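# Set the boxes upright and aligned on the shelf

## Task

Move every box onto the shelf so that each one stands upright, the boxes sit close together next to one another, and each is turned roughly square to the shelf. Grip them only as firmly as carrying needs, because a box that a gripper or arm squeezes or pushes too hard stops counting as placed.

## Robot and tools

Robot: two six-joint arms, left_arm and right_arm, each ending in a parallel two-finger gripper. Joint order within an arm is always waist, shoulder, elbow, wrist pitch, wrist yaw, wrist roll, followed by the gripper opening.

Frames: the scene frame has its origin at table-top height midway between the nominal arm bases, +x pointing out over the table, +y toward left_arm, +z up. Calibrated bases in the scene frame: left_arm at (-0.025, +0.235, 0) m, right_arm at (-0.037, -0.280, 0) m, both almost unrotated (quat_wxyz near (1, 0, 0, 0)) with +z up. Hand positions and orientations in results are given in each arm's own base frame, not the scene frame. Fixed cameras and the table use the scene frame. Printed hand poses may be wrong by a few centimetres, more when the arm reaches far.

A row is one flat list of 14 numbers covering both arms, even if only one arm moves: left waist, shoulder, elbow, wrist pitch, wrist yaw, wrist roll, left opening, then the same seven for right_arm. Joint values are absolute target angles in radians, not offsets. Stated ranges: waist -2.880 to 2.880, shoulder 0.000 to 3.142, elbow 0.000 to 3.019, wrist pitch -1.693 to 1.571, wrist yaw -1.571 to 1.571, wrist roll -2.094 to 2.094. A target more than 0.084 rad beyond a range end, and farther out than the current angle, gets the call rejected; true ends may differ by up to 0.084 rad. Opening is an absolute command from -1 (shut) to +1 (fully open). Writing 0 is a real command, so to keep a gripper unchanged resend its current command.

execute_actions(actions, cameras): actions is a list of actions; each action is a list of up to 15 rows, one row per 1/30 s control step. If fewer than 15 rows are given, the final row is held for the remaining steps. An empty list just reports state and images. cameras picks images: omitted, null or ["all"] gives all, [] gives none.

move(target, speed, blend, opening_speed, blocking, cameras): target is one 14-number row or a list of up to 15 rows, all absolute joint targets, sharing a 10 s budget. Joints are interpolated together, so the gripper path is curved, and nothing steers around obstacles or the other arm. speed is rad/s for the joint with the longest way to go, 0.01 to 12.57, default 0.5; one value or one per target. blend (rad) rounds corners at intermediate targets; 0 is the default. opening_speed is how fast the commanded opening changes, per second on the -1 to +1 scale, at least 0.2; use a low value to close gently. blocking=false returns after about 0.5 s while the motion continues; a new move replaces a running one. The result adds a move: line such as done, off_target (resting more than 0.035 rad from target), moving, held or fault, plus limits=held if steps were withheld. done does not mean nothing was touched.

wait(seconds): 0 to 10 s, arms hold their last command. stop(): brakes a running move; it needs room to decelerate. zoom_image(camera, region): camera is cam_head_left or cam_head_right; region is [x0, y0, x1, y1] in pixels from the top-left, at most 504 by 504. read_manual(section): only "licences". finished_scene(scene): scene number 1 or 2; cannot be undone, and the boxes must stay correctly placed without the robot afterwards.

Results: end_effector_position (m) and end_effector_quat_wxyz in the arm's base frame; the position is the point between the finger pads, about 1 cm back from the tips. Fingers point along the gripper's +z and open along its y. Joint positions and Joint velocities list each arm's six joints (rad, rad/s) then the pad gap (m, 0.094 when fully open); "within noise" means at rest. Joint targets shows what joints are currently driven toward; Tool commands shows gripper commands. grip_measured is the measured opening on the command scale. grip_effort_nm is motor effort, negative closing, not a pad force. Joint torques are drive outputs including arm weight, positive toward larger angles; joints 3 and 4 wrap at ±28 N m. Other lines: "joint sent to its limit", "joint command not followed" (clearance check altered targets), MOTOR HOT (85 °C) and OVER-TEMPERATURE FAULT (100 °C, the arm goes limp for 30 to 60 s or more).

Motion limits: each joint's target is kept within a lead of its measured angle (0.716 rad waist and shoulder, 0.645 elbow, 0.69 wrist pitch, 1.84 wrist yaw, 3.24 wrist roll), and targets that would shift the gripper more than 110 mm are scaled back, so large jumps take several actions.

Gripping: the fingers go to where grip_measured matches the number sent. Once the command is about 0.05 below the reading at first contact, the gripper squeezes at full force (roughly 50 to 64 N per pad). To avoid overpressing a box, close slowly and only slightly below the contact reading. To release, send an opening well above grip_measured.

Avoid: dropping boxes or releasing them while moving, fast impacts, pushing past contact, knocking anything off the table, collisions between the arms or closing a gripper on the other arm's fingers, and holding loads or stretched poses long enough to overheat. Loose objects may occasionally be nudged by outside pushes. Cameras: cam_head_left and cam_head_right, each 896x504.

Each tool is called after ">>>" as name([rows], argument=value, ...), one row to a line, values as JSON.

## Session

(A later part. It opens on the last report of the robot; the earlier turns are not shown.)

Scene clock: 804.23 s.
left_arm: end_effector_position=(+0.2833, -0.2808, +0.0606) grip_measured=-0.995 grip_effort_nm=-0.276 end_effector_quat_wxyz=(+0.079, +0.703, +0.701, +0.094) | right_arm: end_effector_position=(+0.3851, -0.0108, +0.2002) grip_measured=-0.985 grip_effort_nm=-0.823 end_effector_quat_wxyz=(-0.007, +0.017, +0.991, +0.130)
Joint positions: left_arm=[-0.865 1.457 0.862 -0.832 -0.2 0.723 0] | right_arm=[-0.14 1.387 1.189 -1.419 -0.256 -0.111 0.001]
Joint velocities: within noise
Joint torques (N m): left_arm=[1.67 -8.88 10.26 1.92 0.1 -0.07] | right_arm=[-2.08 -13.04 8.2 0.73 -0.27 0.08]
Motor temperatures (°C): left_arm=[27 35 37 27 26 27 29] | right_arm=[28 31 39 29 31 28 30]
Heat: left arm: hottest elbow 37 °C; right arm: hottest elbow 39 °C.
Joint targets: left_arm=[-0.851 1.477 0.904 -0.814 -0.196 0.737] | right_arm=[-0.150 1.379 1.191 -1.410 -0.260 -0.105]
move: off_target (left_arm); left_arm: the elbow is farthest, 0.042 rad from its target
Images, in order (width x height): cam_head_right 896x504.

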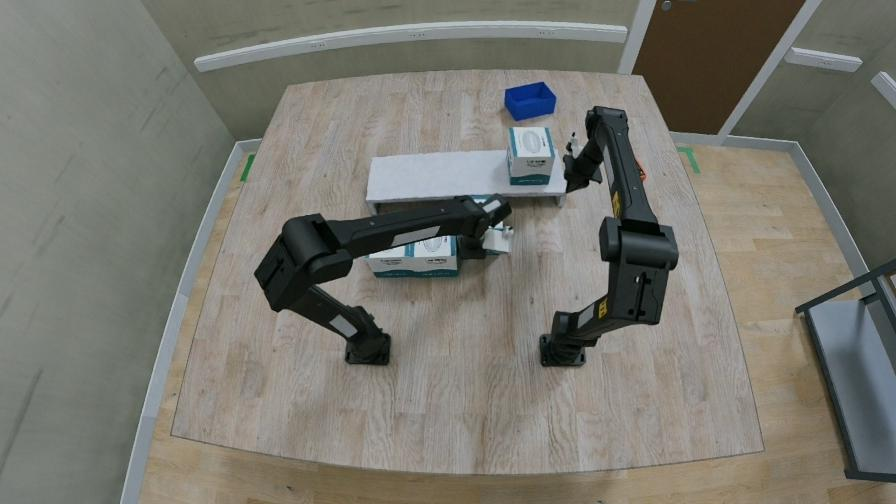

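>>> move([
  [-0.995,1.3795,0.8038,-0.8403,-0.2188,0.5919,-1,-0.15,1.3793,1.1914,-1.4099,-0.2604,-0.1045,-1],
  [-1.1712,1.1502,0.9942,-1.3109,-0.2407,0.412,-1,-0.15,1.3793,1.1914,-1.4099,-0.2604,-0.1045,-1],
  [-0.3,1.1502,0.9942,-1.3109,0,0,-1,-0.15,1.3793,1.1914,-1.4099,-0.2604,-0.1045,-1],
], speed=[0.4,0.7,1.0])

>>> zoom_image(camera="cam_head_right", region=[440, 170, 560, 270])

>>> zoom_image(camera="cam_head_right", region=[350, 190, 470, 290])

Scene clock: 813.40 s.
left_arm: end_effector_position=(+0.3049, -0.0946, +0.1798) grip_measured=-0.995 grip_effort_nm=-0.271 end_effector_quat_wxyz=(+0.031, +0.157, +0.987, -0.002) | right_arm: end_effector_position=(+0.3851, -0.0108, +0.2002) grip_measured=-0.985 grip_effort_nm=-0.823 end_effector_quat_wxyz=(-0.007, +0.017, +0.991, +0.130)
Joint positions: left_arm=[-0.302 1.152 0.944 -1.3 -0.004 0.013 0] | right_arm=[-0.14 1.387 1.189 -1.419 -0.256 -0.111 0.001]
Joint velocities: within noise
Joint torques (N m): left_arm=[0.44 -7.36 11.99 0.46 0.2 -0.25] | right_arm=[-2.02 -13.04 8.17 0.75 -0.27 0.08]
Motor temperatures (°C): left_arm=[27 34 37 27 26 27 29] | right_arm=[27 31 39 29 31 28 30]
Heat: left arm: hottest elbow 37 °C; right arm: hottest elbow 39 °C.
Joint targets: left_arm=[-0.300 1.150 0.994 -1.311 0.000 0.000] | right_arm=[-0.150 1.379 1.191 -1.410 -0.260 -0.105]
move: off_target (left_arm); left_arm: the elbow is farthest, 0.050 rad from its target

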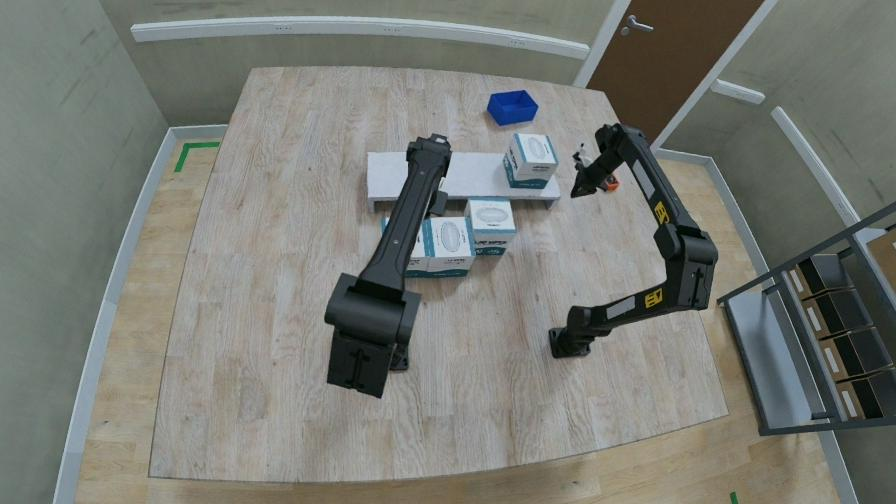

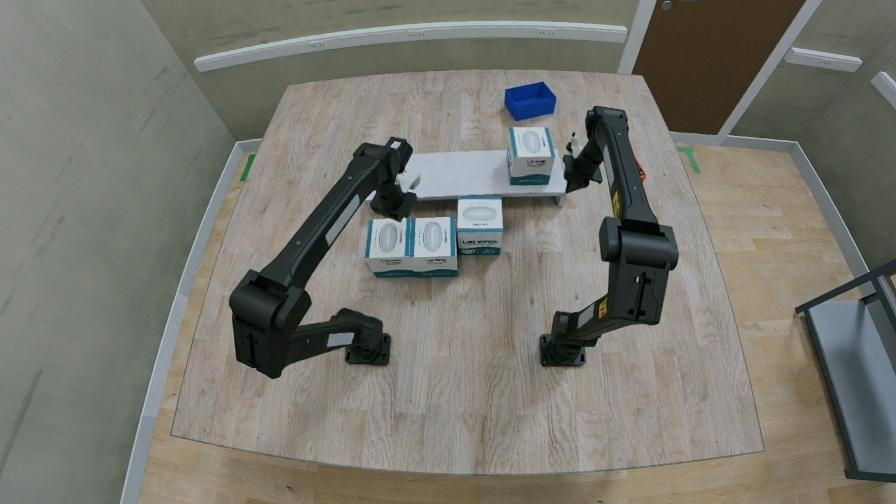

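Scaled by 4.200 from the camera's 896x504 image, which has a finer 1280x720 frame.

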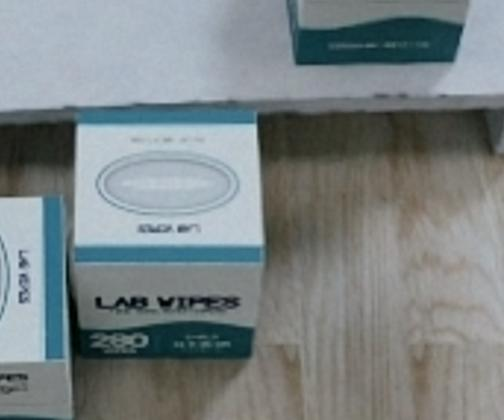

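Scaled by 4.200 from the camera's 896x504 image, which has a finer 1280x720 frame.

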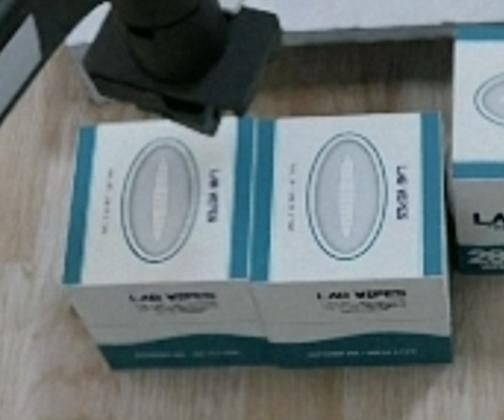

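>>> move([
  [-1.1712,1.1502,0.9942,-1.3109,-0.2407,0.412,-1,-0.15,1.3793,1.1914,-1.4099,-0.2604,-0.1045,-1],
  [-1.1712,1.3024,0.7328,-0.8873,-0.2407,0.412,-1,-0.15,1.3793,1.1914,-1.4099,-0.2604,-0.1045,-1],
  [-0.995,1.3795,0.8038,-0.8403,-0.2188,0.5919,-1,-0.15,1.3793,1.1914,-1.4099,-0.2604,-0.1045,-1],
  [-0.8511,1.4767,0.9043,-0.8137,-0.1959,0.7368,-1,-0.15,1.3793,1.1914,-1.4099,-0.2604,-0.1045,-1],
  [-0.7854,1.5345,0.969,-0.8082,-0.184,0.8027,-1,-0.15,1.3793,1.1914,-1.4099,-0.2604,-0.1045,-1],
], speed=[1.0,0.6,0.35,0.15,0.15], cameras=[])

>>> move([
  [-0.995,1.3795,0.8038,-0.8403,-0.2188,0.5919,-1,-0.15,1.3793,1.1914,-1.4099,-0.2604,-0.1045,-1],
  [-1.1712,1.1502,0.9942,-1.3109,-0.2407,0.412,-1,-0.15,1.3793,1.1914,-1.4099,-0.2604,-0.1045,-1],
  [-0.3,1.1502,0.9942,-1.3109,0,0,-1,-0.15,1.3793,1.1914,-1.4099,-0.2604,-0.1045,-1],
], speed=[0.4,0.7,1.0], cameras=["cam_head_right"])

>>> zoom_image(camera="cam_head_right", region=[440, 170, 560, 270])

Scene clock: 841.10 s.
left_arm: end_effector_position=(+0.3109, -0.2798, +0.0554) grip_measured=-0.995 grip_effort_nm=-0.276 end_effector_quat_wxyz=(+0.072, +0.702, +0.703, +0.091) | right_arm: end_effector_position=(+0.3851, -0.0108, +0.2002) grip_measured=-0.985 grip_effort_nm=-0.818 end_effector_quat_wxyz=(-0.007, +0.017, +0.991, +0.130)
Joint positions: left_arm=[-0.807 1.514 0.912 -0.827 -0.184 0.775 0] | right_arm=[-0.14 1.387 1.189 -1.419 -0.256 -0.111 0.001]
Joint velocities: within noise
Joint torques (N m): left_arm=[2.32 -9.76 11.36 1.98 -0.06 0.08] | right_arm=[-2.08 -12.98 8.18 0.75 -0.27 0.08]
Motor temperatures (°C): left_arm=[27 32 40 27 25 27 29] | right_arm=[27 31 38 29 30 28 30]
Heat: left arm: hottest elbow 40 °C; right arm: hottest elbow 38 °C.
Joint targets: left_arm=[-0.786 1.534 0.969 -0.808 -0.184 0.803] | right_arm=[-0.150 1.379 1.191 -1.410 -0.260 -0.105]
move: off_target (left_arm); left_arm: the elbow is farthest, 0.057 rad from its target
No camera images: "cameras" was empty.

Scene clock: 844.33 s.
left_arm: end_effector_position=(+0.3047, -0.0947, +0.1796) grip_measured=-0.995 grip_effort_nm=-0.271 end_effector_quat_wxyz=(+0.031, +0.157, +0.987, -0.002) | right_arm: end_effector_position=(+0.3851, -0.0108, +0.2002) grip_measured=-0.985 grip_effort_nm=-0.823 end_effector_quat_wxyz=(-0.007, +0.017, +0.991, +0.130)
Joint positions: left_arm=[-0.302 1.153 0.944 -1.3 -0.004 0.013 0] | right_arm=[-0.14 1.387 1.189 -1.419 -0.256 -0.111 0.001]
Joint velocities: within noise
Joint torques (N m): left_arm=[0.5 -7.36 12.01 0.46 0.2 -0.27] | right_arm=[-2.02 -12.98 8.18 0.75 -0.27 0.08]
Motor temperatures (°C): left_arm=[27 32 40 27 25 27 29] | right_arm=[27 31 38 29 30 28 30]
Heat: left arm: hottest elbow 40 °C; right arm: hottest elbow 38 °C.
Joint targets: left_arm=[-0.300 1.150 0.994 -1.311 0.000 0.000] | right_arm=[-0.150 1.379 1.191 -1.410 -0.260 -0.105]
move: off_target (left_arm); left_arm: the elbow is farthest, 0.050 rad from its target
Images, in order (width x height): cam_head_right 896x504.

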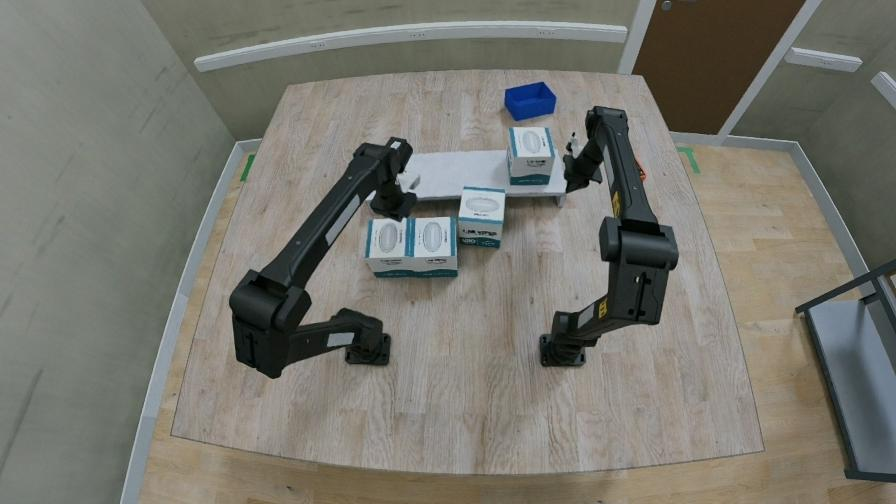

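Scaled by 4.200 from the camera's 896x504 image, which has a finer 1280x720 frame.

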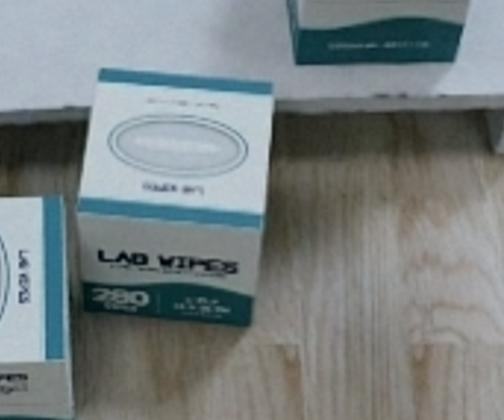

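>>> move([
  [-0.4529,1.4289,1.2445,-1.2496,0.2349,-0.4666,-1,0.2221,1.385,1.1963,-1.3132,-0.2552,0.2296,-1],
  [-0.4529,1.5318,1.0329,-0.9511,0.2349,-0.4666,-1,0.2221,1.4828,0.9921,-1.0212,-0.2552,0.2296,-1],
  [-0.4949,1.5519,1.056,-0.9443,0.2297,-0.5095,-1,0.2705,1.4929,1.0032,-1.0096,-0.2521,0.2795,-1],
], speed=[0.7,0.3,0.05], cameras=["cam_head_right"])

>>> zoom_image(camera="cam_head_right", region=[430, 150, 550, 260])

Scene clock: 885.27 s.
left_arm: end_effector_position=(+0.3686, -0.2394, +0.0843) grip_measured=-0.995 grip_effort_nm=-0.266 end_effector_quat_wxyz=(-0.009, +0.001, +0.992, -0.126) | right_arm: end_effector_position=(+0.3815, +0.1467, +0.0936) grip_measured=-0.985 grip_effort_nm=-0.823 end_effector_quat_wxyz=(-0.005, -0.002, +0.991, +0.131)
Joint positions: left_arm=[-0.485 1.543 1.033 -0.956 0.231 -0.495 0] | right_arm=[0.262 1.481 0.989 -1.02 -0.256 0.265 0.001]
Joint velocities: within noise
Joint torques (N m): left_arm=[-0.56 -11.52 8.96 1.59 0.11 -0.24] | right_arm=[-0.5 -12.04 8.35 1.01 0.05 0.13]
Motor temperatures (°C): left_arm=[27 31 41 27 25 27 29] | right_arm=[27 31 38 29 30 28 30]
Heat: left arm: hottest elbow 41 °C; right arm: hottest elbow 38 °C.
Joint targets: left_arm=[-0.495 1.552 1.056 -0.944 0.230 -0.510] | right_arm=[0.271 1.493 1.003 -1.010 -0.252 0.280]
move: done
Images, in order (width x height): cam_head_right 896x504.

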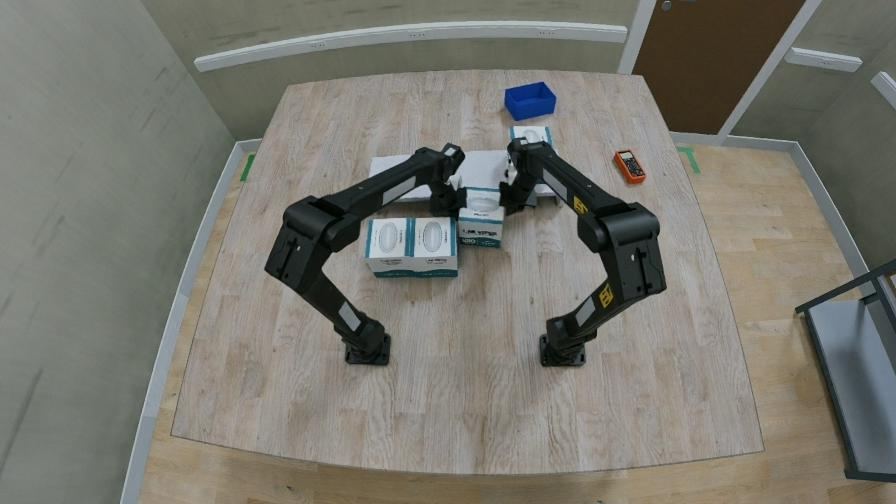

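Scaled by 4.200 from the camera's 896x504 image, which has a finer 1280x720 frame.

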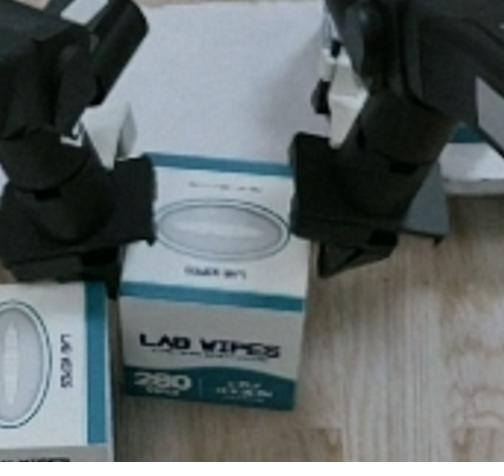

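>>> move([
  [-0.508,1.558,1.075,-0.944,0.2285,-0.522,-1,0.289,1.495,1.018,-1.007,-0.2515,0.298,-1],
  [-0.52,1.56,1.08,-0.944,0.2285,-0.527,-1,0.301,1.495,1.025,-1.007,-0.2515,0.303,-1],
], speed=0.04, cameras=["cam_head_right"])

>>> zoom_image(camera="cam_head_right", region=[430, 150, 550, 260])

Scene clock: 894.73 s.
left_arm: end_effector_position=(+0.3649, -0.2448, +0.0833) grip_measured=-0.995 grip_effort_nm=-0.276 end_effector_quat_wxyz=(-0.011, +0.002, +0.992, -0.124) | right_arm: end_effector_position=(+0.3789, +0.1546, +0.0928) grip_measured=-0.985 grip_effort_nm=-0.823 end_effector_quat_wxyz=(-0.007, +0.000, +0.992, +0.129)
Joint positions: left_arm=[-0.501 1.546 1.033 -0.956 0.228 -0.508 0] | right_arm=[0.284 1.482 0.989 -1.017 -0.251 0.291 0.001]
Joint velocities: within noise
Joint torques (N m): left_arm=[-1.14 -10.99 10.88 1.58 0.2 -0.29] | right_arm=[0.03 -12.04 9.88 1.01 -0.11 0.11]
Motor temperatures (°C): left_arm=[27 31 40 27 25 27 29] | right_arm=[27 31 39 29 30 28 30]
Heat: left arm: hottest elbow 40 °C; right arm: hottest elbow 39 °C.
Joint targets: left_arm=[-0.520 1.560 1.080 -0.944 0.229 -0.527] | right_arm=[0.301 1.495 1.025 -1.007 -0.251 0.303]
move: off_target (left_arm, right_arm); left_arm: the elbow is farthest, 0.047 rad from its target; right_arm: the elbow is farthest, 0.036 rad from its target
Images, in order (width x height): cam_head_right 896x504.

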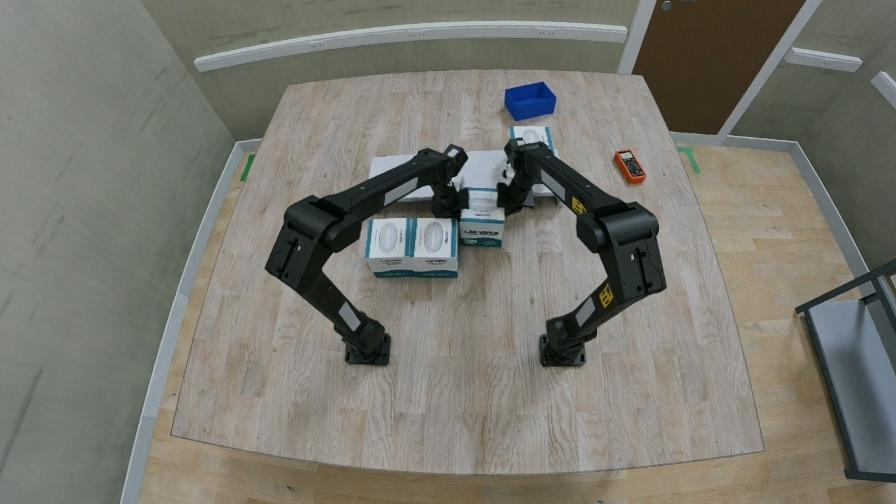

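Scaled by 4.200 from the camera's 896x504 image, which has a finer 1280x720 frame.

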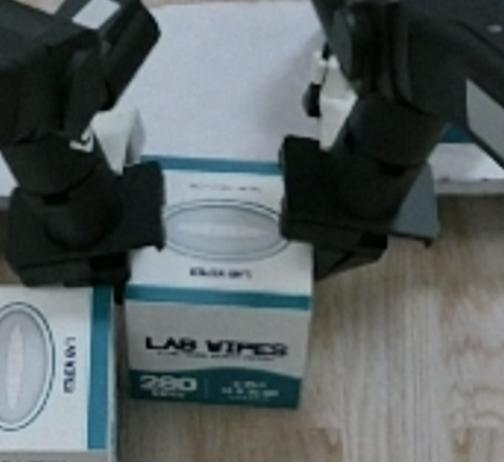

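>>> move([
  [-0.545,1.56,1.085,-0.944,0.2285,-0.53,-1,0.327,1.495,1.035,-1.01,-0.2515,0.31,-1],
  [-0.545,1.484,1.192,-1.09,0.2285,-0.53,-1,0.327,1.419,1.136,-1.16,-0.2515,0.31,-1],
], speed=0.06, cameras=["cam_head_right"])

>>> zoom_image(camera="cam_head_right", region=[430, 150, 550, 260])

Scene clock: 943.17 s.
left_arm: end_effector_position=(+0.3635, -0.2487, +0.1283) grip_measured=-0.995 grip_effort_nm=-0.266 end_effector_quat_wxyz=(-0.015, +0.004, +0.993, -0.115) | right_arm: end_effector_position=(+0.3807, +0.1546, +0.1391) grip_measured=-0.985 grip_effort_nm=-0.818 end_effector_quat_wxyz=(-0.007, +0.002, +0.993, +0.117)
Joint positions: left_arm=[-0.516 1.503 1.117 -1.097 0.215 -0.516 0] | right_arm=[0.292 1.437 1.076 -1.156 -0.228 0.302 0.001]
Joint velocities: within noise
Joint torques (N m): left_arm=[-2.32 -13.33 13.56 1.35 0.74 -0.25] | right_arm=[1.61 -14.45 11.99 0.32 -0.94 0.09]
Motor temperatures (°C): left_arm=[27 31 40 27 25 27 29] | right_arm=[27 30 42 29 30 28 30]
Heat: left arm: hottest elbow 40 °C; right arm: hottest elbow 42 °C.
Joint targets: left_arm=[-0.545 1.484 1.192 -1.090 0.228 -0.530] | right_arm=[0.327 1.419 1.136 -1.160 -0.252 0.310]
move: off_target (left_arm, right_arm); left_arm: the elbow is farthest, 0.075 rad from its target; right_arm: the elbow is farthest, 0.060 rad from its target
Images, in order (width x height): cam_head_right 896x504.

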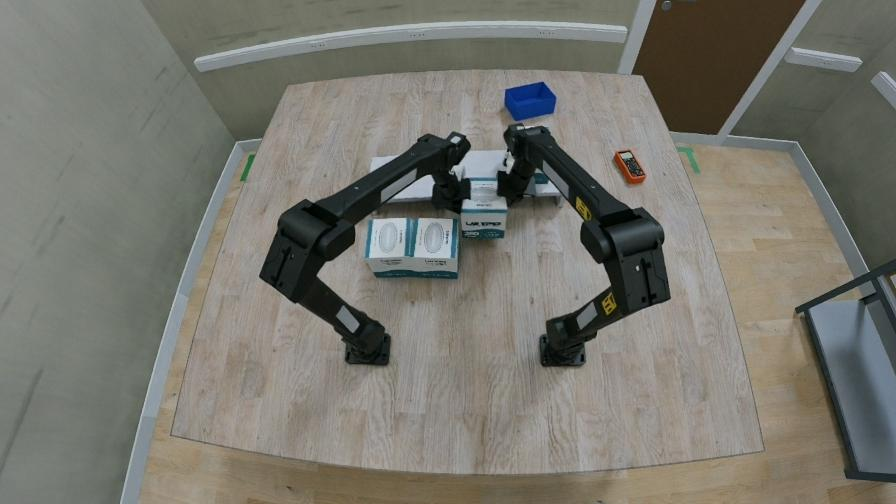

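Scaled by 4.200 from the camera's 896x504 image, which has a finer 1280x720 frame.

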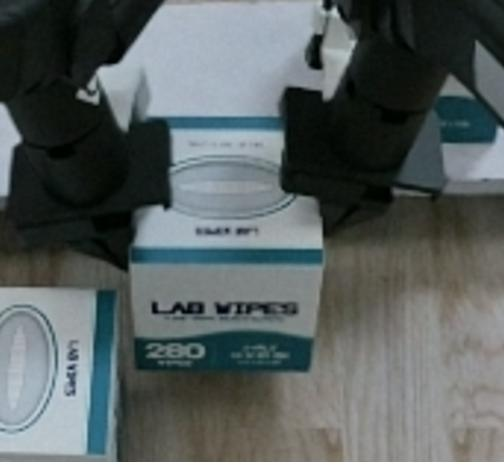

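>>> move([
  [-0.555,1.436,1.282,-1.226,0.2285,-0.53,-1,0.337,1.371,1.23,-1.297,-0.2515,0.31,-1],
  [-0.462,1.603,1.463,-1.246,0.241,-0.426,-1,0.343,1.593,1.444,-1.311,-0.252,0.31,-1],
], speed=[0.1,0.2], cameras=["cam_head_right"])

>>> zoom_image(camera="cam_head_right", region=[430, 110, 570, 230])

Scene clock: 950.43 s.
left_arm: end_effector_position=(+0.4359, -0.2324, +0.1811) grip_measured=-0.995 grip_effort_nm=-0.271 end_effector_quat_wxyz=(-0.005, -0.004, +0.994, -0.112) | right_arm: end_effector_position=(+0.4536, +0.1738, +0.1905) grip_measured=-0.985 grip_effort_nm=-0.818 end_effector_quat_wxyz=(-0.002, +0.002, +0.994, +0.110)
Joint positions: left_arm=[-0.417 1.598 1.374 -1.263 0.208 -0.434 0] | right_arm=[0.292 1.585 1.384 -1.308 -0.213 0.302 0.001]
Joint velocities: within noise
Joint torques (N m): left_arm=[-3.72 -13.57 15.05 1.78 1.59 -0.06] | right_arm=[2.96 -15.62 12.3 0.44 -1.51 0.1]
Motor temperatures (°C): left_arm=[27 32 41 27 25 27 29] | right_arm=[27 30 41 29 31 28 30]
Heat: left arm: hottest elbow 41 °C; right arm: hottest elbow 41 °C.
Joint targets: left_arm=[-0.462 1.603 1.463 -1.246 0.241 -0.426] | right_arm=[0.343 1.593 1.444 -1.311 -0.252 0.310]
move: off_target (left_arm, right_arm); left_arm: the elbow is farthest, 0.089 rad from its target; right_arm: the elbow is farthest, 0.060 rad from its target
Images, in order (width x height): cam_head_right 896x504.

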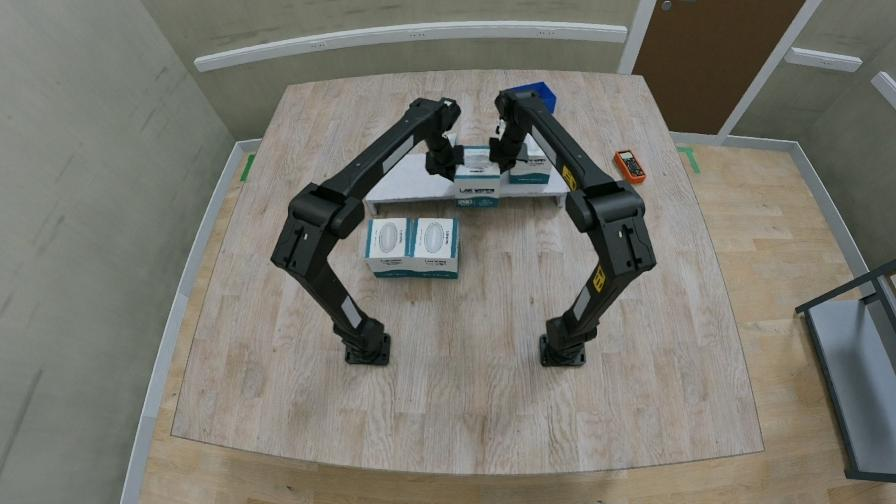

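Scaled by 3.600 from the camera's 896x504 image, which has a finer 1280x720 frame.

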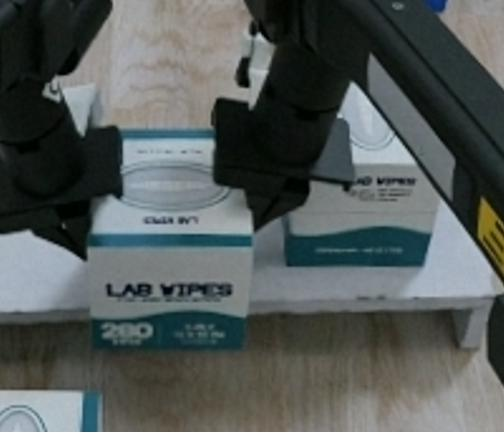

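>>> move(target=[-0.386,1.788,1.709,-1.31,0.249,-0.341,-1,0.338,1.807,1.722,-1.379,-0.2528,0.30,-1], speed=0.2, cameras=["cam_head_right"])

>>> zoom_image(camera="cam_head_right", region=[430, 90, 570, 210])

Scene clock: 960.67 s.
left_arm: end_effector_position=(+0.5227, -0.2187, +0.1832) grip_measured=-0.995 grip_effort_nm=-0.276 end_effector_quat_wxyz=(+0.004, -0.001, +0.994, -0.113) | right_arm: end_effector_position=(+0.5358, +0.1890, +0.1923) grip_measured=-0.985 grip_effort_nm=-0.813 end_effector_quat_wxyz=(+0.001, +0.009, +0.994, +0.110)
Joint positions: left_arm=[-0.332 1.784 1.622 -1.326 0.211 -0.342 0] | right_arm=[0.276 1.797 1.664 -1.373 -0.211 0.302 0.001]
Joint velocities: within noise
Joint torques (N m): left_arm=[-4.6 -16.44 14.98 1.68 1.81 -0.13] | right_arm=[3.84 -19.43 12.33 0.35 -1.58 0.01]
Motor temperatures (°C): left_arm=[27 31 41 27 26 27 29] | right_arm=[28 30 41 29 32 28 30]
Heat: left arm: hottest elbow 41 °C; right arm: hottest elbow 41 °C.
Joint targets: left_arm=[-0.386 1.788 1.709 -1.310 0.249 -0.341] | right_arm=[0.338 1.807 1.722 -1.379 -0.253 0.300]
move: off_target (left_arm, right_arm); left_arm: the elbow is farthest, 0.087 rad from its target; right_arm: the waist is farthest, 0.062 rad from its target
Images, in order (width x height): cam_head_right 896x504.

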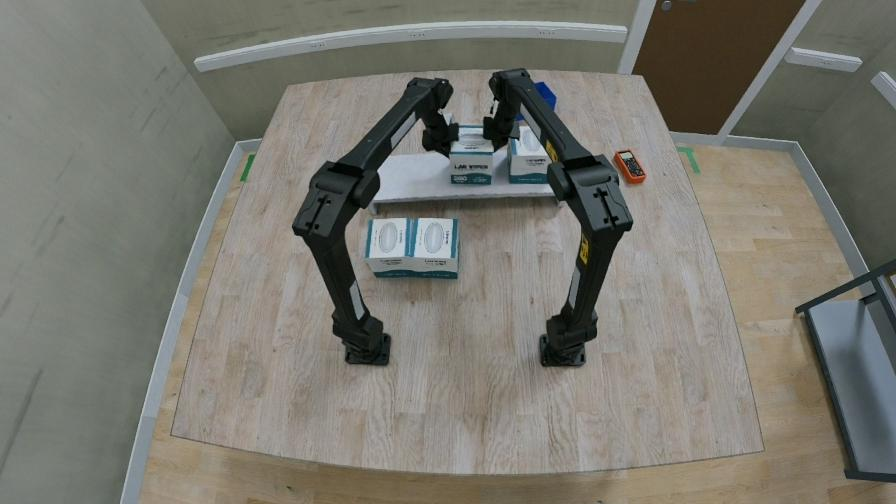

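Scaled by 3.600 from the camera's 896x504 image, which has a finer 1280x720 frame.

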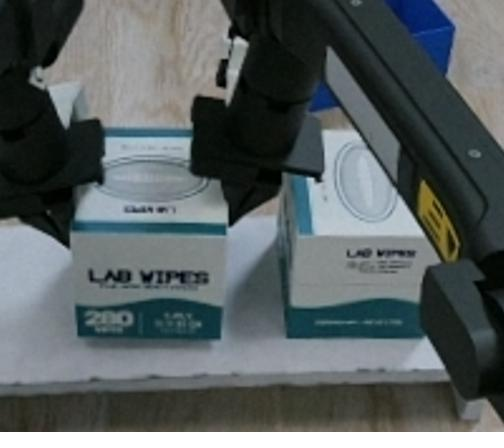

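>>> move([
  [-0.386,1.788,1.65,-1.31,0.249,-0.341,-1,0.338,1.807,1.67,-1.365,-0.2528,0.30,-1],
  [-0.386,1.792,1.585,-1.27,0.249,-0.341,-1,0.338,1.816,1.624,-1.333,-0.2528,0.30,-1],
], speed=[0.08,0.05], cameras=["cam_head_right"])

>>> zoom_image(camera="cam_head_right", region=[430, 90, 570, 210])

Scene clock: 974.67 s.
left_arm: end_effector_position=(+0.5143, -0.2176, +0.1664) grip_measured=-0.995 grip_effort_nm=-0.261 end_effector_quat_wxyz=(-0.009, -0.001, +0.993, -0.114) | right_arm: end_effector_position=(+0.5304, +0.1892, +0.1769) grip_measured=-0.985 grip_effort_nm=-0.818 end_effector_quat_wxyz=(-0.009, +0.010, +0.994, +0.113)
Joint positions: left_arm=[-0.332 1.786 1.58 -1.306 0.222 -0.341 0] | right_arm=[0.276 1.8 1.628 -1.351 -0.221 0.302 0.001]
Joint velocities: within noise
Joint torques (N m): left_arm=[-4.6 -16.44 8.35 2.59 1.37 -0.13] | right_arm=[3.9 -18.9 7.98 1.28 -1.22 0.01]
Motor temperatures (°C): left_arm=[27 32 42 27 28 27 29] | right_arm=[28 31 42 29 33 27 30]
Heat: left arm: hottest elbow 42 °C; right arm: hottest elbow 42 °C.
Joint targets: left_arm=[-0.386 1.792 1.585 -1.270 0.249 -0.341] | right_arm=[0.338 1.816 1.624 -1.333 -0.253 0.300]
move: off_target (left_arm, right_arm); left_arm: the waist is farthest, 0.054 rad from its target; right_arm: the waist is farthest, 0.062 rad from its target
Images, in order (width x height): cam_head_right 896x504.

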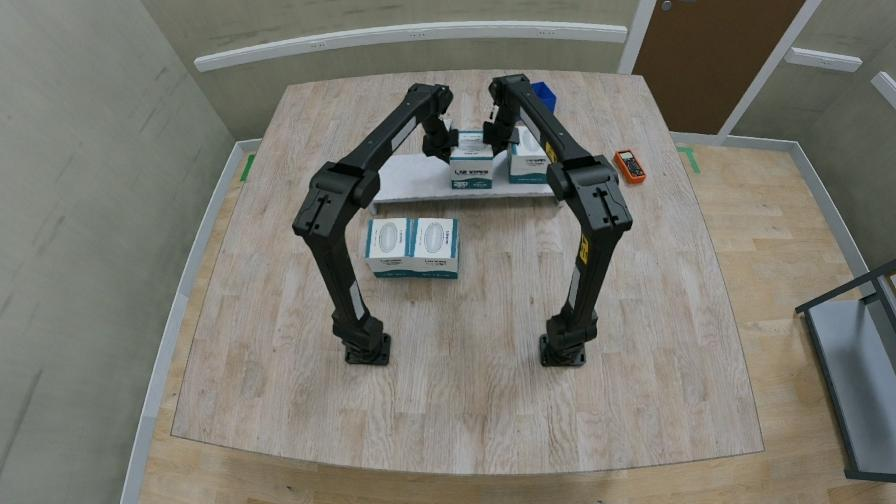

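Scaled by 3.600 from the camera's 896x504 image, which has a finer 1280x720 frame.

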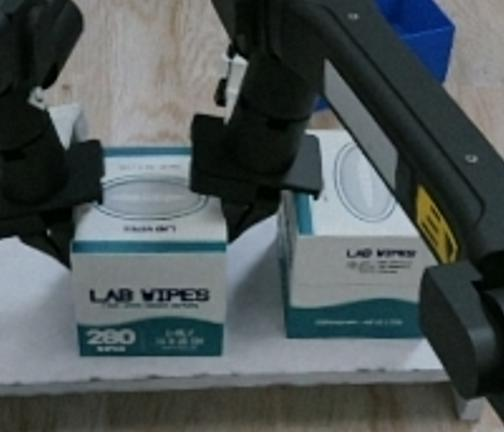

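>>> move([
  [-0.378,1.820,1.746,-1.325,0.249,-0.341,-1,0.333,1.842,1.765,-1.391,-0.2528,0.30,-1],
  [-0.378,1.820,1.69,-1.325,0.249,-0.341,-1,0.333,1.842,1.715,-1.38,-0.2528,0.30,-1],
  [-0.378,1.824,1.622,-1.28,0.249,-0.341,-1,0.333,1.851,1.665,-1.343,-0.2528,0.30,-1],
], speed=[0.1,0.08,0.05], cameras=["cam_head_right"])

>>> zoom_image(camera="cam_head_right", region=[430, 90, 570, 210])

Scene clock: 998.37 s.
left_arm: end_effector_position=(+0.5273, -0.2173, +0.1653) grip_measured=-0.995 grip_effort_nm=-0.271 end_effector_quat_wxyz=(-0.009, -0.005, +0.993, -0.114) | right_arm: end_effector_position=(+0.5433, +0.1899, +0.1751) grip_measured=-0.985 grip_effort_nm=-0.823 end_effector_quat_wxyz=(-0.009, +0.013, +0.993, +0.113)
Joint positions: left_arm=[-0.324 1.819 1.623 -1.318 0.222 -0.341 0] | right_arm=[0.271 1.835 1.672 -1.361 -0.222 0.302 0.001]
Joint velocities: within noise
Joint torques (N m): left_arm=[-4.6 -16.85 7.95 2.66 1.35 -0.12] | right_arm=[3.84 -19.43 7.76 1.29 -1.19 0.01]
Motor temperatures (°C): left_arm=[27 33 41 27 28 27 29] | right_arm=[28 31 41 29 33 27 30]
Heat: left arm: hottest elbow 41 °C; right arm: hottest elbow 41 °C.
Joint targets: left_arm=[-0.378 1.824 1.622 -1.280 0.249 -0.341] | right_arm=[0.333 1.851 1.665 -1.343 -0.253 0.300]
move: off_target (left_arm, right_arm); left_arm: the waist is farthest, 0.054 rad from its target; right_arm: the waist is farthest, 0.062 rad from its target
Images, in order (width x height): cam_head_right 896x504.

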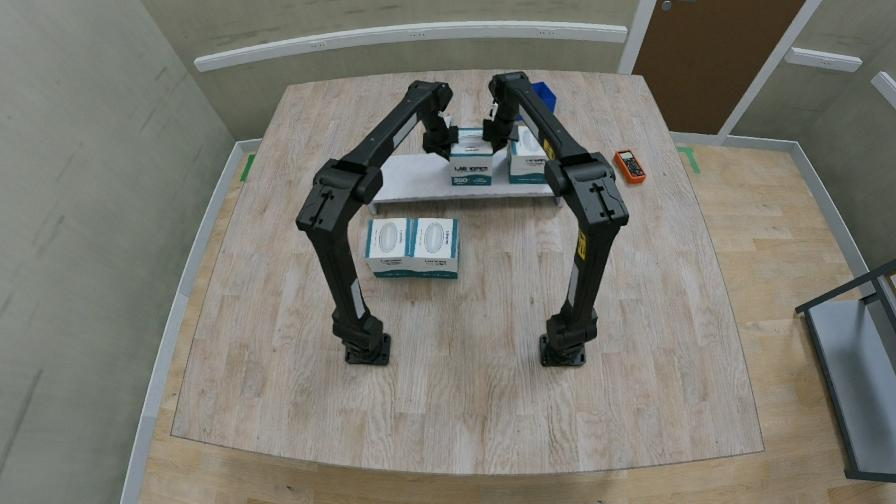

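Scaled by 3.600 from the camera's 896x504 image, which has a finer 1280x720 frame.

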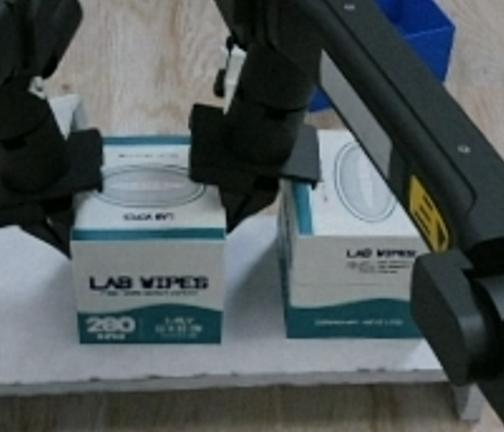

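>>> move([
  [-0.345,1.820,1.622,-1.30,0.235,-0.341,-1,0.295,1.848,1.668,-1.35,-0.238,0.29,-1],
  [-0.298,1.800,1.598,-1.30,0.249,-0.31,-1,0.230,1.846,1.675,-1.36,-0.2528,0.25,-1],
  [-0.298,1.800,1.598,-1.30,0.249,-0.31,-1,0.225,1.841,2.02,-1.642,-0.2528,0.25,-1],
], speed=[0.08,0.08,0.4], cameras=["cam_head_right"])

>>> zoom_image(camera="cam_head_right", region=[430, 90, 570, 210])

Scene clock: 1014.97 s.
left_arm: end_effector_position=(+0.5237, -0.2091, +0.1566) grip_measured=-0.995 grip_effort_nm=-0.271 end_effector_quat_wxyz=(-0.020, -0.006, +0.992, -0.122) | right_arm: end_effector_position=(+0.5578, +0.1766, +0.2877) grip_measured=-0.985 grip_effort_nm=-0.818 end_effector_quat_wxyz=(+0.003, +0.010, +0.992, +0.129)
Joint positions: left_arm=[-0.305 1.819 1.598 -1.312 0.245 -0.322 0] | right_arm=[0.235 1.841 1.973 -1.634 -0.249 0.263 0.001]
Joint velocities: within noise
Joint torques (N m): left_arm=[0.91 -18.55 7.97 1.46 0.37 -0.02] | right_arm=[-2.08 -20.95 11.52 0.18 -0.23 -0.1]
Motor temperatures (°C): left_arm=[27 33 40 27 28 27 29] | right_arm=[28 32 41 29 33 27 30]
Heat: left arm: hottest elbow 40 °C; right arm: hottest elbow 41 °C.
Joint targets: left_arm=[-0.298 1.800 1.598 -1.300 0.249 -0.310] | right_arm=[0.225 1.841 2.020 -1.642 -0.253 0.250]
move: off_target (right_arm); right_arm: the elbow is farthest, 0.047 rad from its target
Images, in order (width x height): cam_head_right 896x504.

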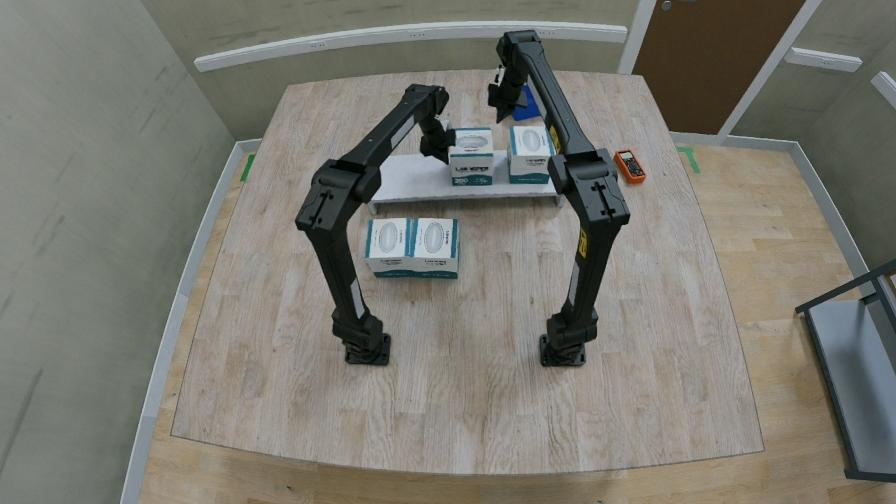

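Scaled by 3.600 from the camera's 896x504 image, which has a finer 1280x720 frame.

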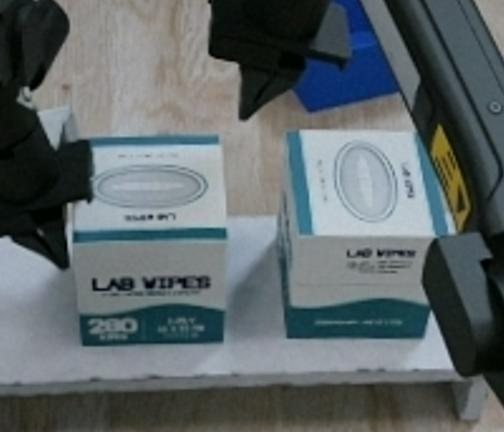

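>>> move([
  [-0.315,1.838,1.67,-1.271,0.2475,-0.33,-1,0.225,1.841,2.02,-1.642,-0.2528,0.25,-1],
  [-0.415,1.885,1.74,-1.2725,0.239,-0.425,-1,0.225,1.841,2.02,-1.642,-0.2528,0.25,-1],
], speed=[0.1,0.06], cameras=["cam_head_right"])

>>> zoom_image(camera="cam_head_right", region=[430, 90, 570, 210])

Scene clock: 1039.43 s.
left_arm: end_effector_position=(+0.5326, -0.2739, +0.1575) grip_measured=-0.995 grip_effort_nm=-0.271 end_effector_quat_wxyz=(-0.006, +0.002, +0.992, -0.129) | right_arm: end_effector_position=(+0.5578, +0.1766, +0.2877) grip_measured=-0.985 grip_effort_nm=-0.808 end_effector_quat_wxyz=(+0.003, +0.010, +0.992, +0.129)
Joint positions: left_arm=[-0.405 1.877 1.682 -1.285 0.242 -0.413 0] | right_arm=[0.235 1.841 1.973 -1.634 -0.249 0.263 0.001]
Joint velocities: within noise
Joint torques (N m): left_arm=[-0.44 -17.55 12.6 1.57 0.06 -0.23] | right_arm=[-2.08 -21.19 11.6 0.24 -0.23 -0.1]
Motor temperatures (°C): left_arm=[27 33 39 27 27 27 29] | right_arm=[28 32 40 29 32 28 30]
Heat: left arm: hottest elbow 39 °C; right arm: hottest elbow 40 °C.
Joint targets: left_arm=[-0.415 1.885 1.740 -1.272 0.239 -0.425] | right_arm=[0.225 1.841 2.020 -1.642 -0.253 0.250]
move: off_target (left_arm, right_arm); left_arm: the elbow is farthest, 0.058 rad from its target; right_arm: the elbow is farthest, 0.047 rad from its target
Images, in order (width x height): cam_head_right 896x504.

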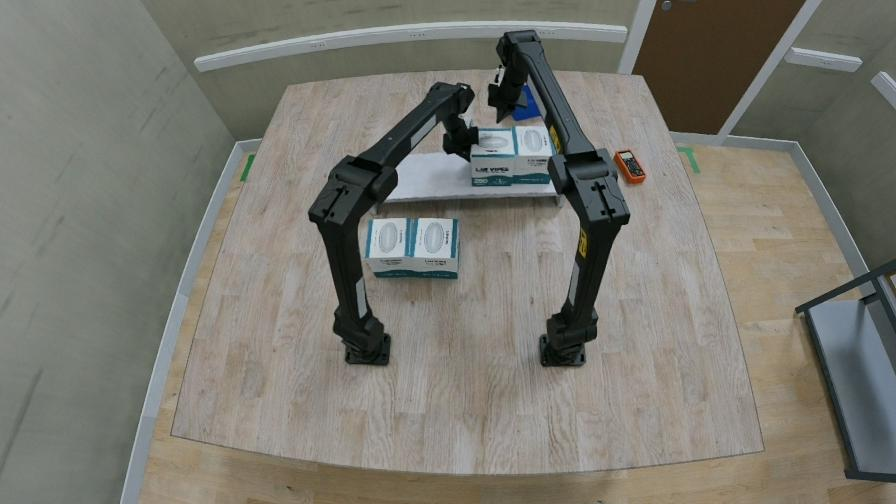

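Scaled by 3.600 from the camera's 896x504 image, which has a finer 1280x720 frame.

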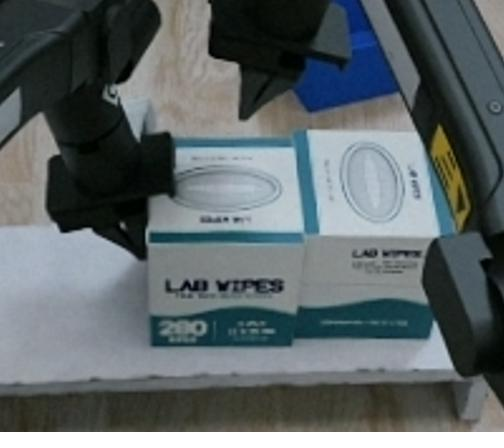

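>>> move([
  [-0.37,1.86,1.66,-1.28,0.239,-0.39,-1,0.225,1.841,2.02,-1.642,-0.2528,0.25,-1],
  [-0.36,1.8495,2.03,-1.598,0.239,-0.39,-1,0.225,1.841,2.02,-1.642,-0.2528,0.25,-1],
  [-0.5,1.3,1.4,-1.5,0,0.3,-1,0.1,1.55,1.5,-1.5,-0.2552,0.15,-1],
  [-0.8987,0.8736,0.84,-1.3516,-0.2039,0.6889,-1,0.1,1.385,1.1963,-1.3132,-0.2552,0.15,-1],
  [-0.8987,1.0067,0.5171,-0.9059,-0.2039,0.6889,-1,0.1,1.385,1.1963,-1.3132,-0.2552,0.15,-1],
], speed=[0.1,0.4,0.9,0.8,0.4])

>>> zoom_image(camera="cam_head_right", region=[350, 110, 590, 290])

>>> zoom_image(camera="cam_head_left", region=[370, 110, 590, 290])

Scene clock: 1075.30 s.
left_arm: end_effector_position=(+0.1845, -0.1750, +0.0681) grip_measured=-0.995 grip_effort_nm=-0.266 end_effector_quat_wxyz=(+0.091, +0.695, +0.708, +0.090) | right_arm: end_effector_position=(+0.4014, +0.0858, +0.1982) grip_measured=-0.985 grip_effort_nm=-0.818 end_effector_quat_wxyz=(+0.005, +0.025, +0.992, +0.127)
Joint positions: left_arm=[-0.892 1.002 0.515 -0.92 -0.2 0.677 0] | right_arm=[0.107 1.397 1.194 -1.323 -0.251 0.163 0.001]
Joint velocities: within noise
Joint torques (N m): left_arm=[-0.38 -3.78 7.56 1.8 -0.27 -0.05] | right_arm=[-1.9 -13.8 8.31 0.98 -0.25 -0.1]
Motor temperatures (°C): left_arm=[27 34 40 27 26 27 29] | right_arm=[28 32 41 29 31 28 30]
Heat: left arm: hottest elbow 40 °C; right arm: hottest elbow 41 °C.
Joint targets: left_arm=[-0.899 1.007 0.517 -0.906 -0.204 0.689] | right_arm=[0.100 1.385 1.196 -1.313 -0.255 0.150]
move: done

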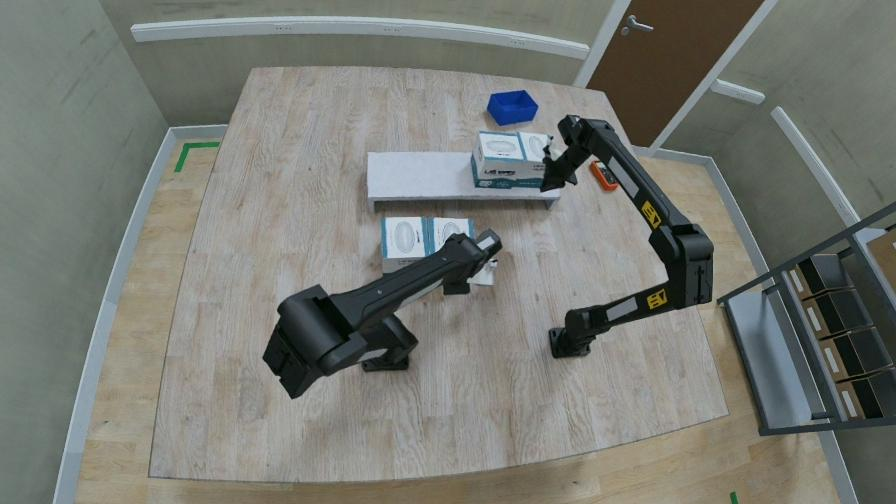

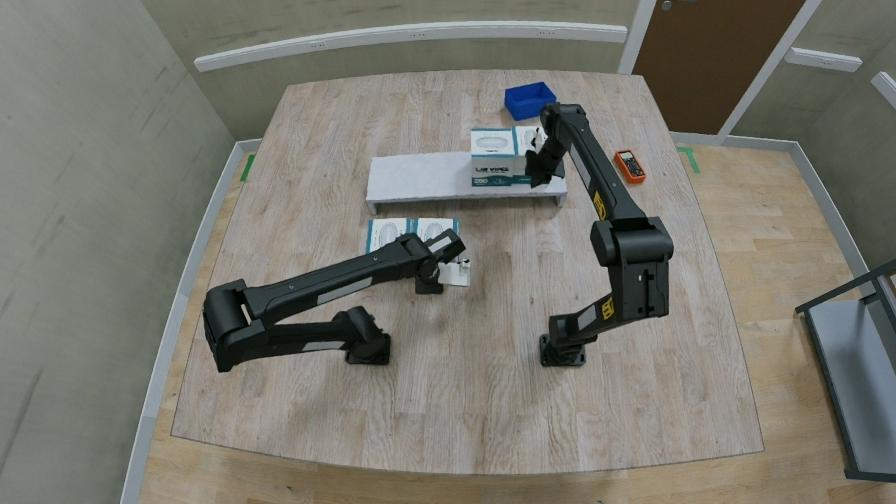

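Scaled by 2.100 from the camera's 896x504 image, which has a finer 1280x720 frame.

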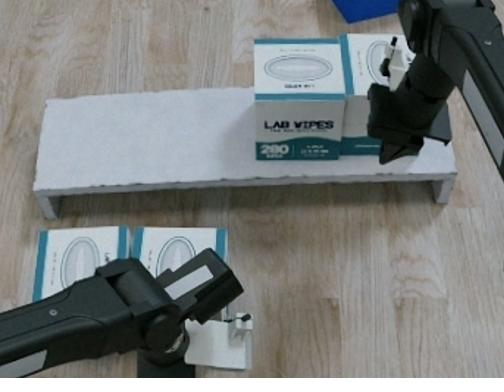

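Scaled by 2.291 from the camera's 896x504 image, which has a finer 1280x720 frame.

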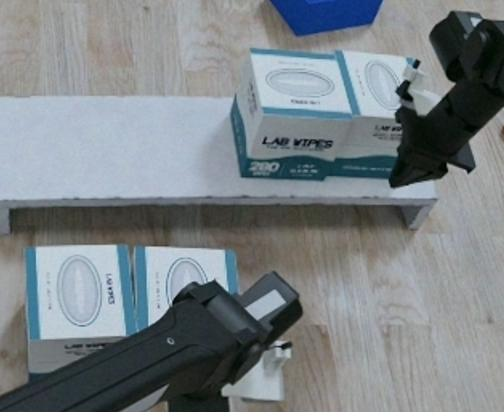

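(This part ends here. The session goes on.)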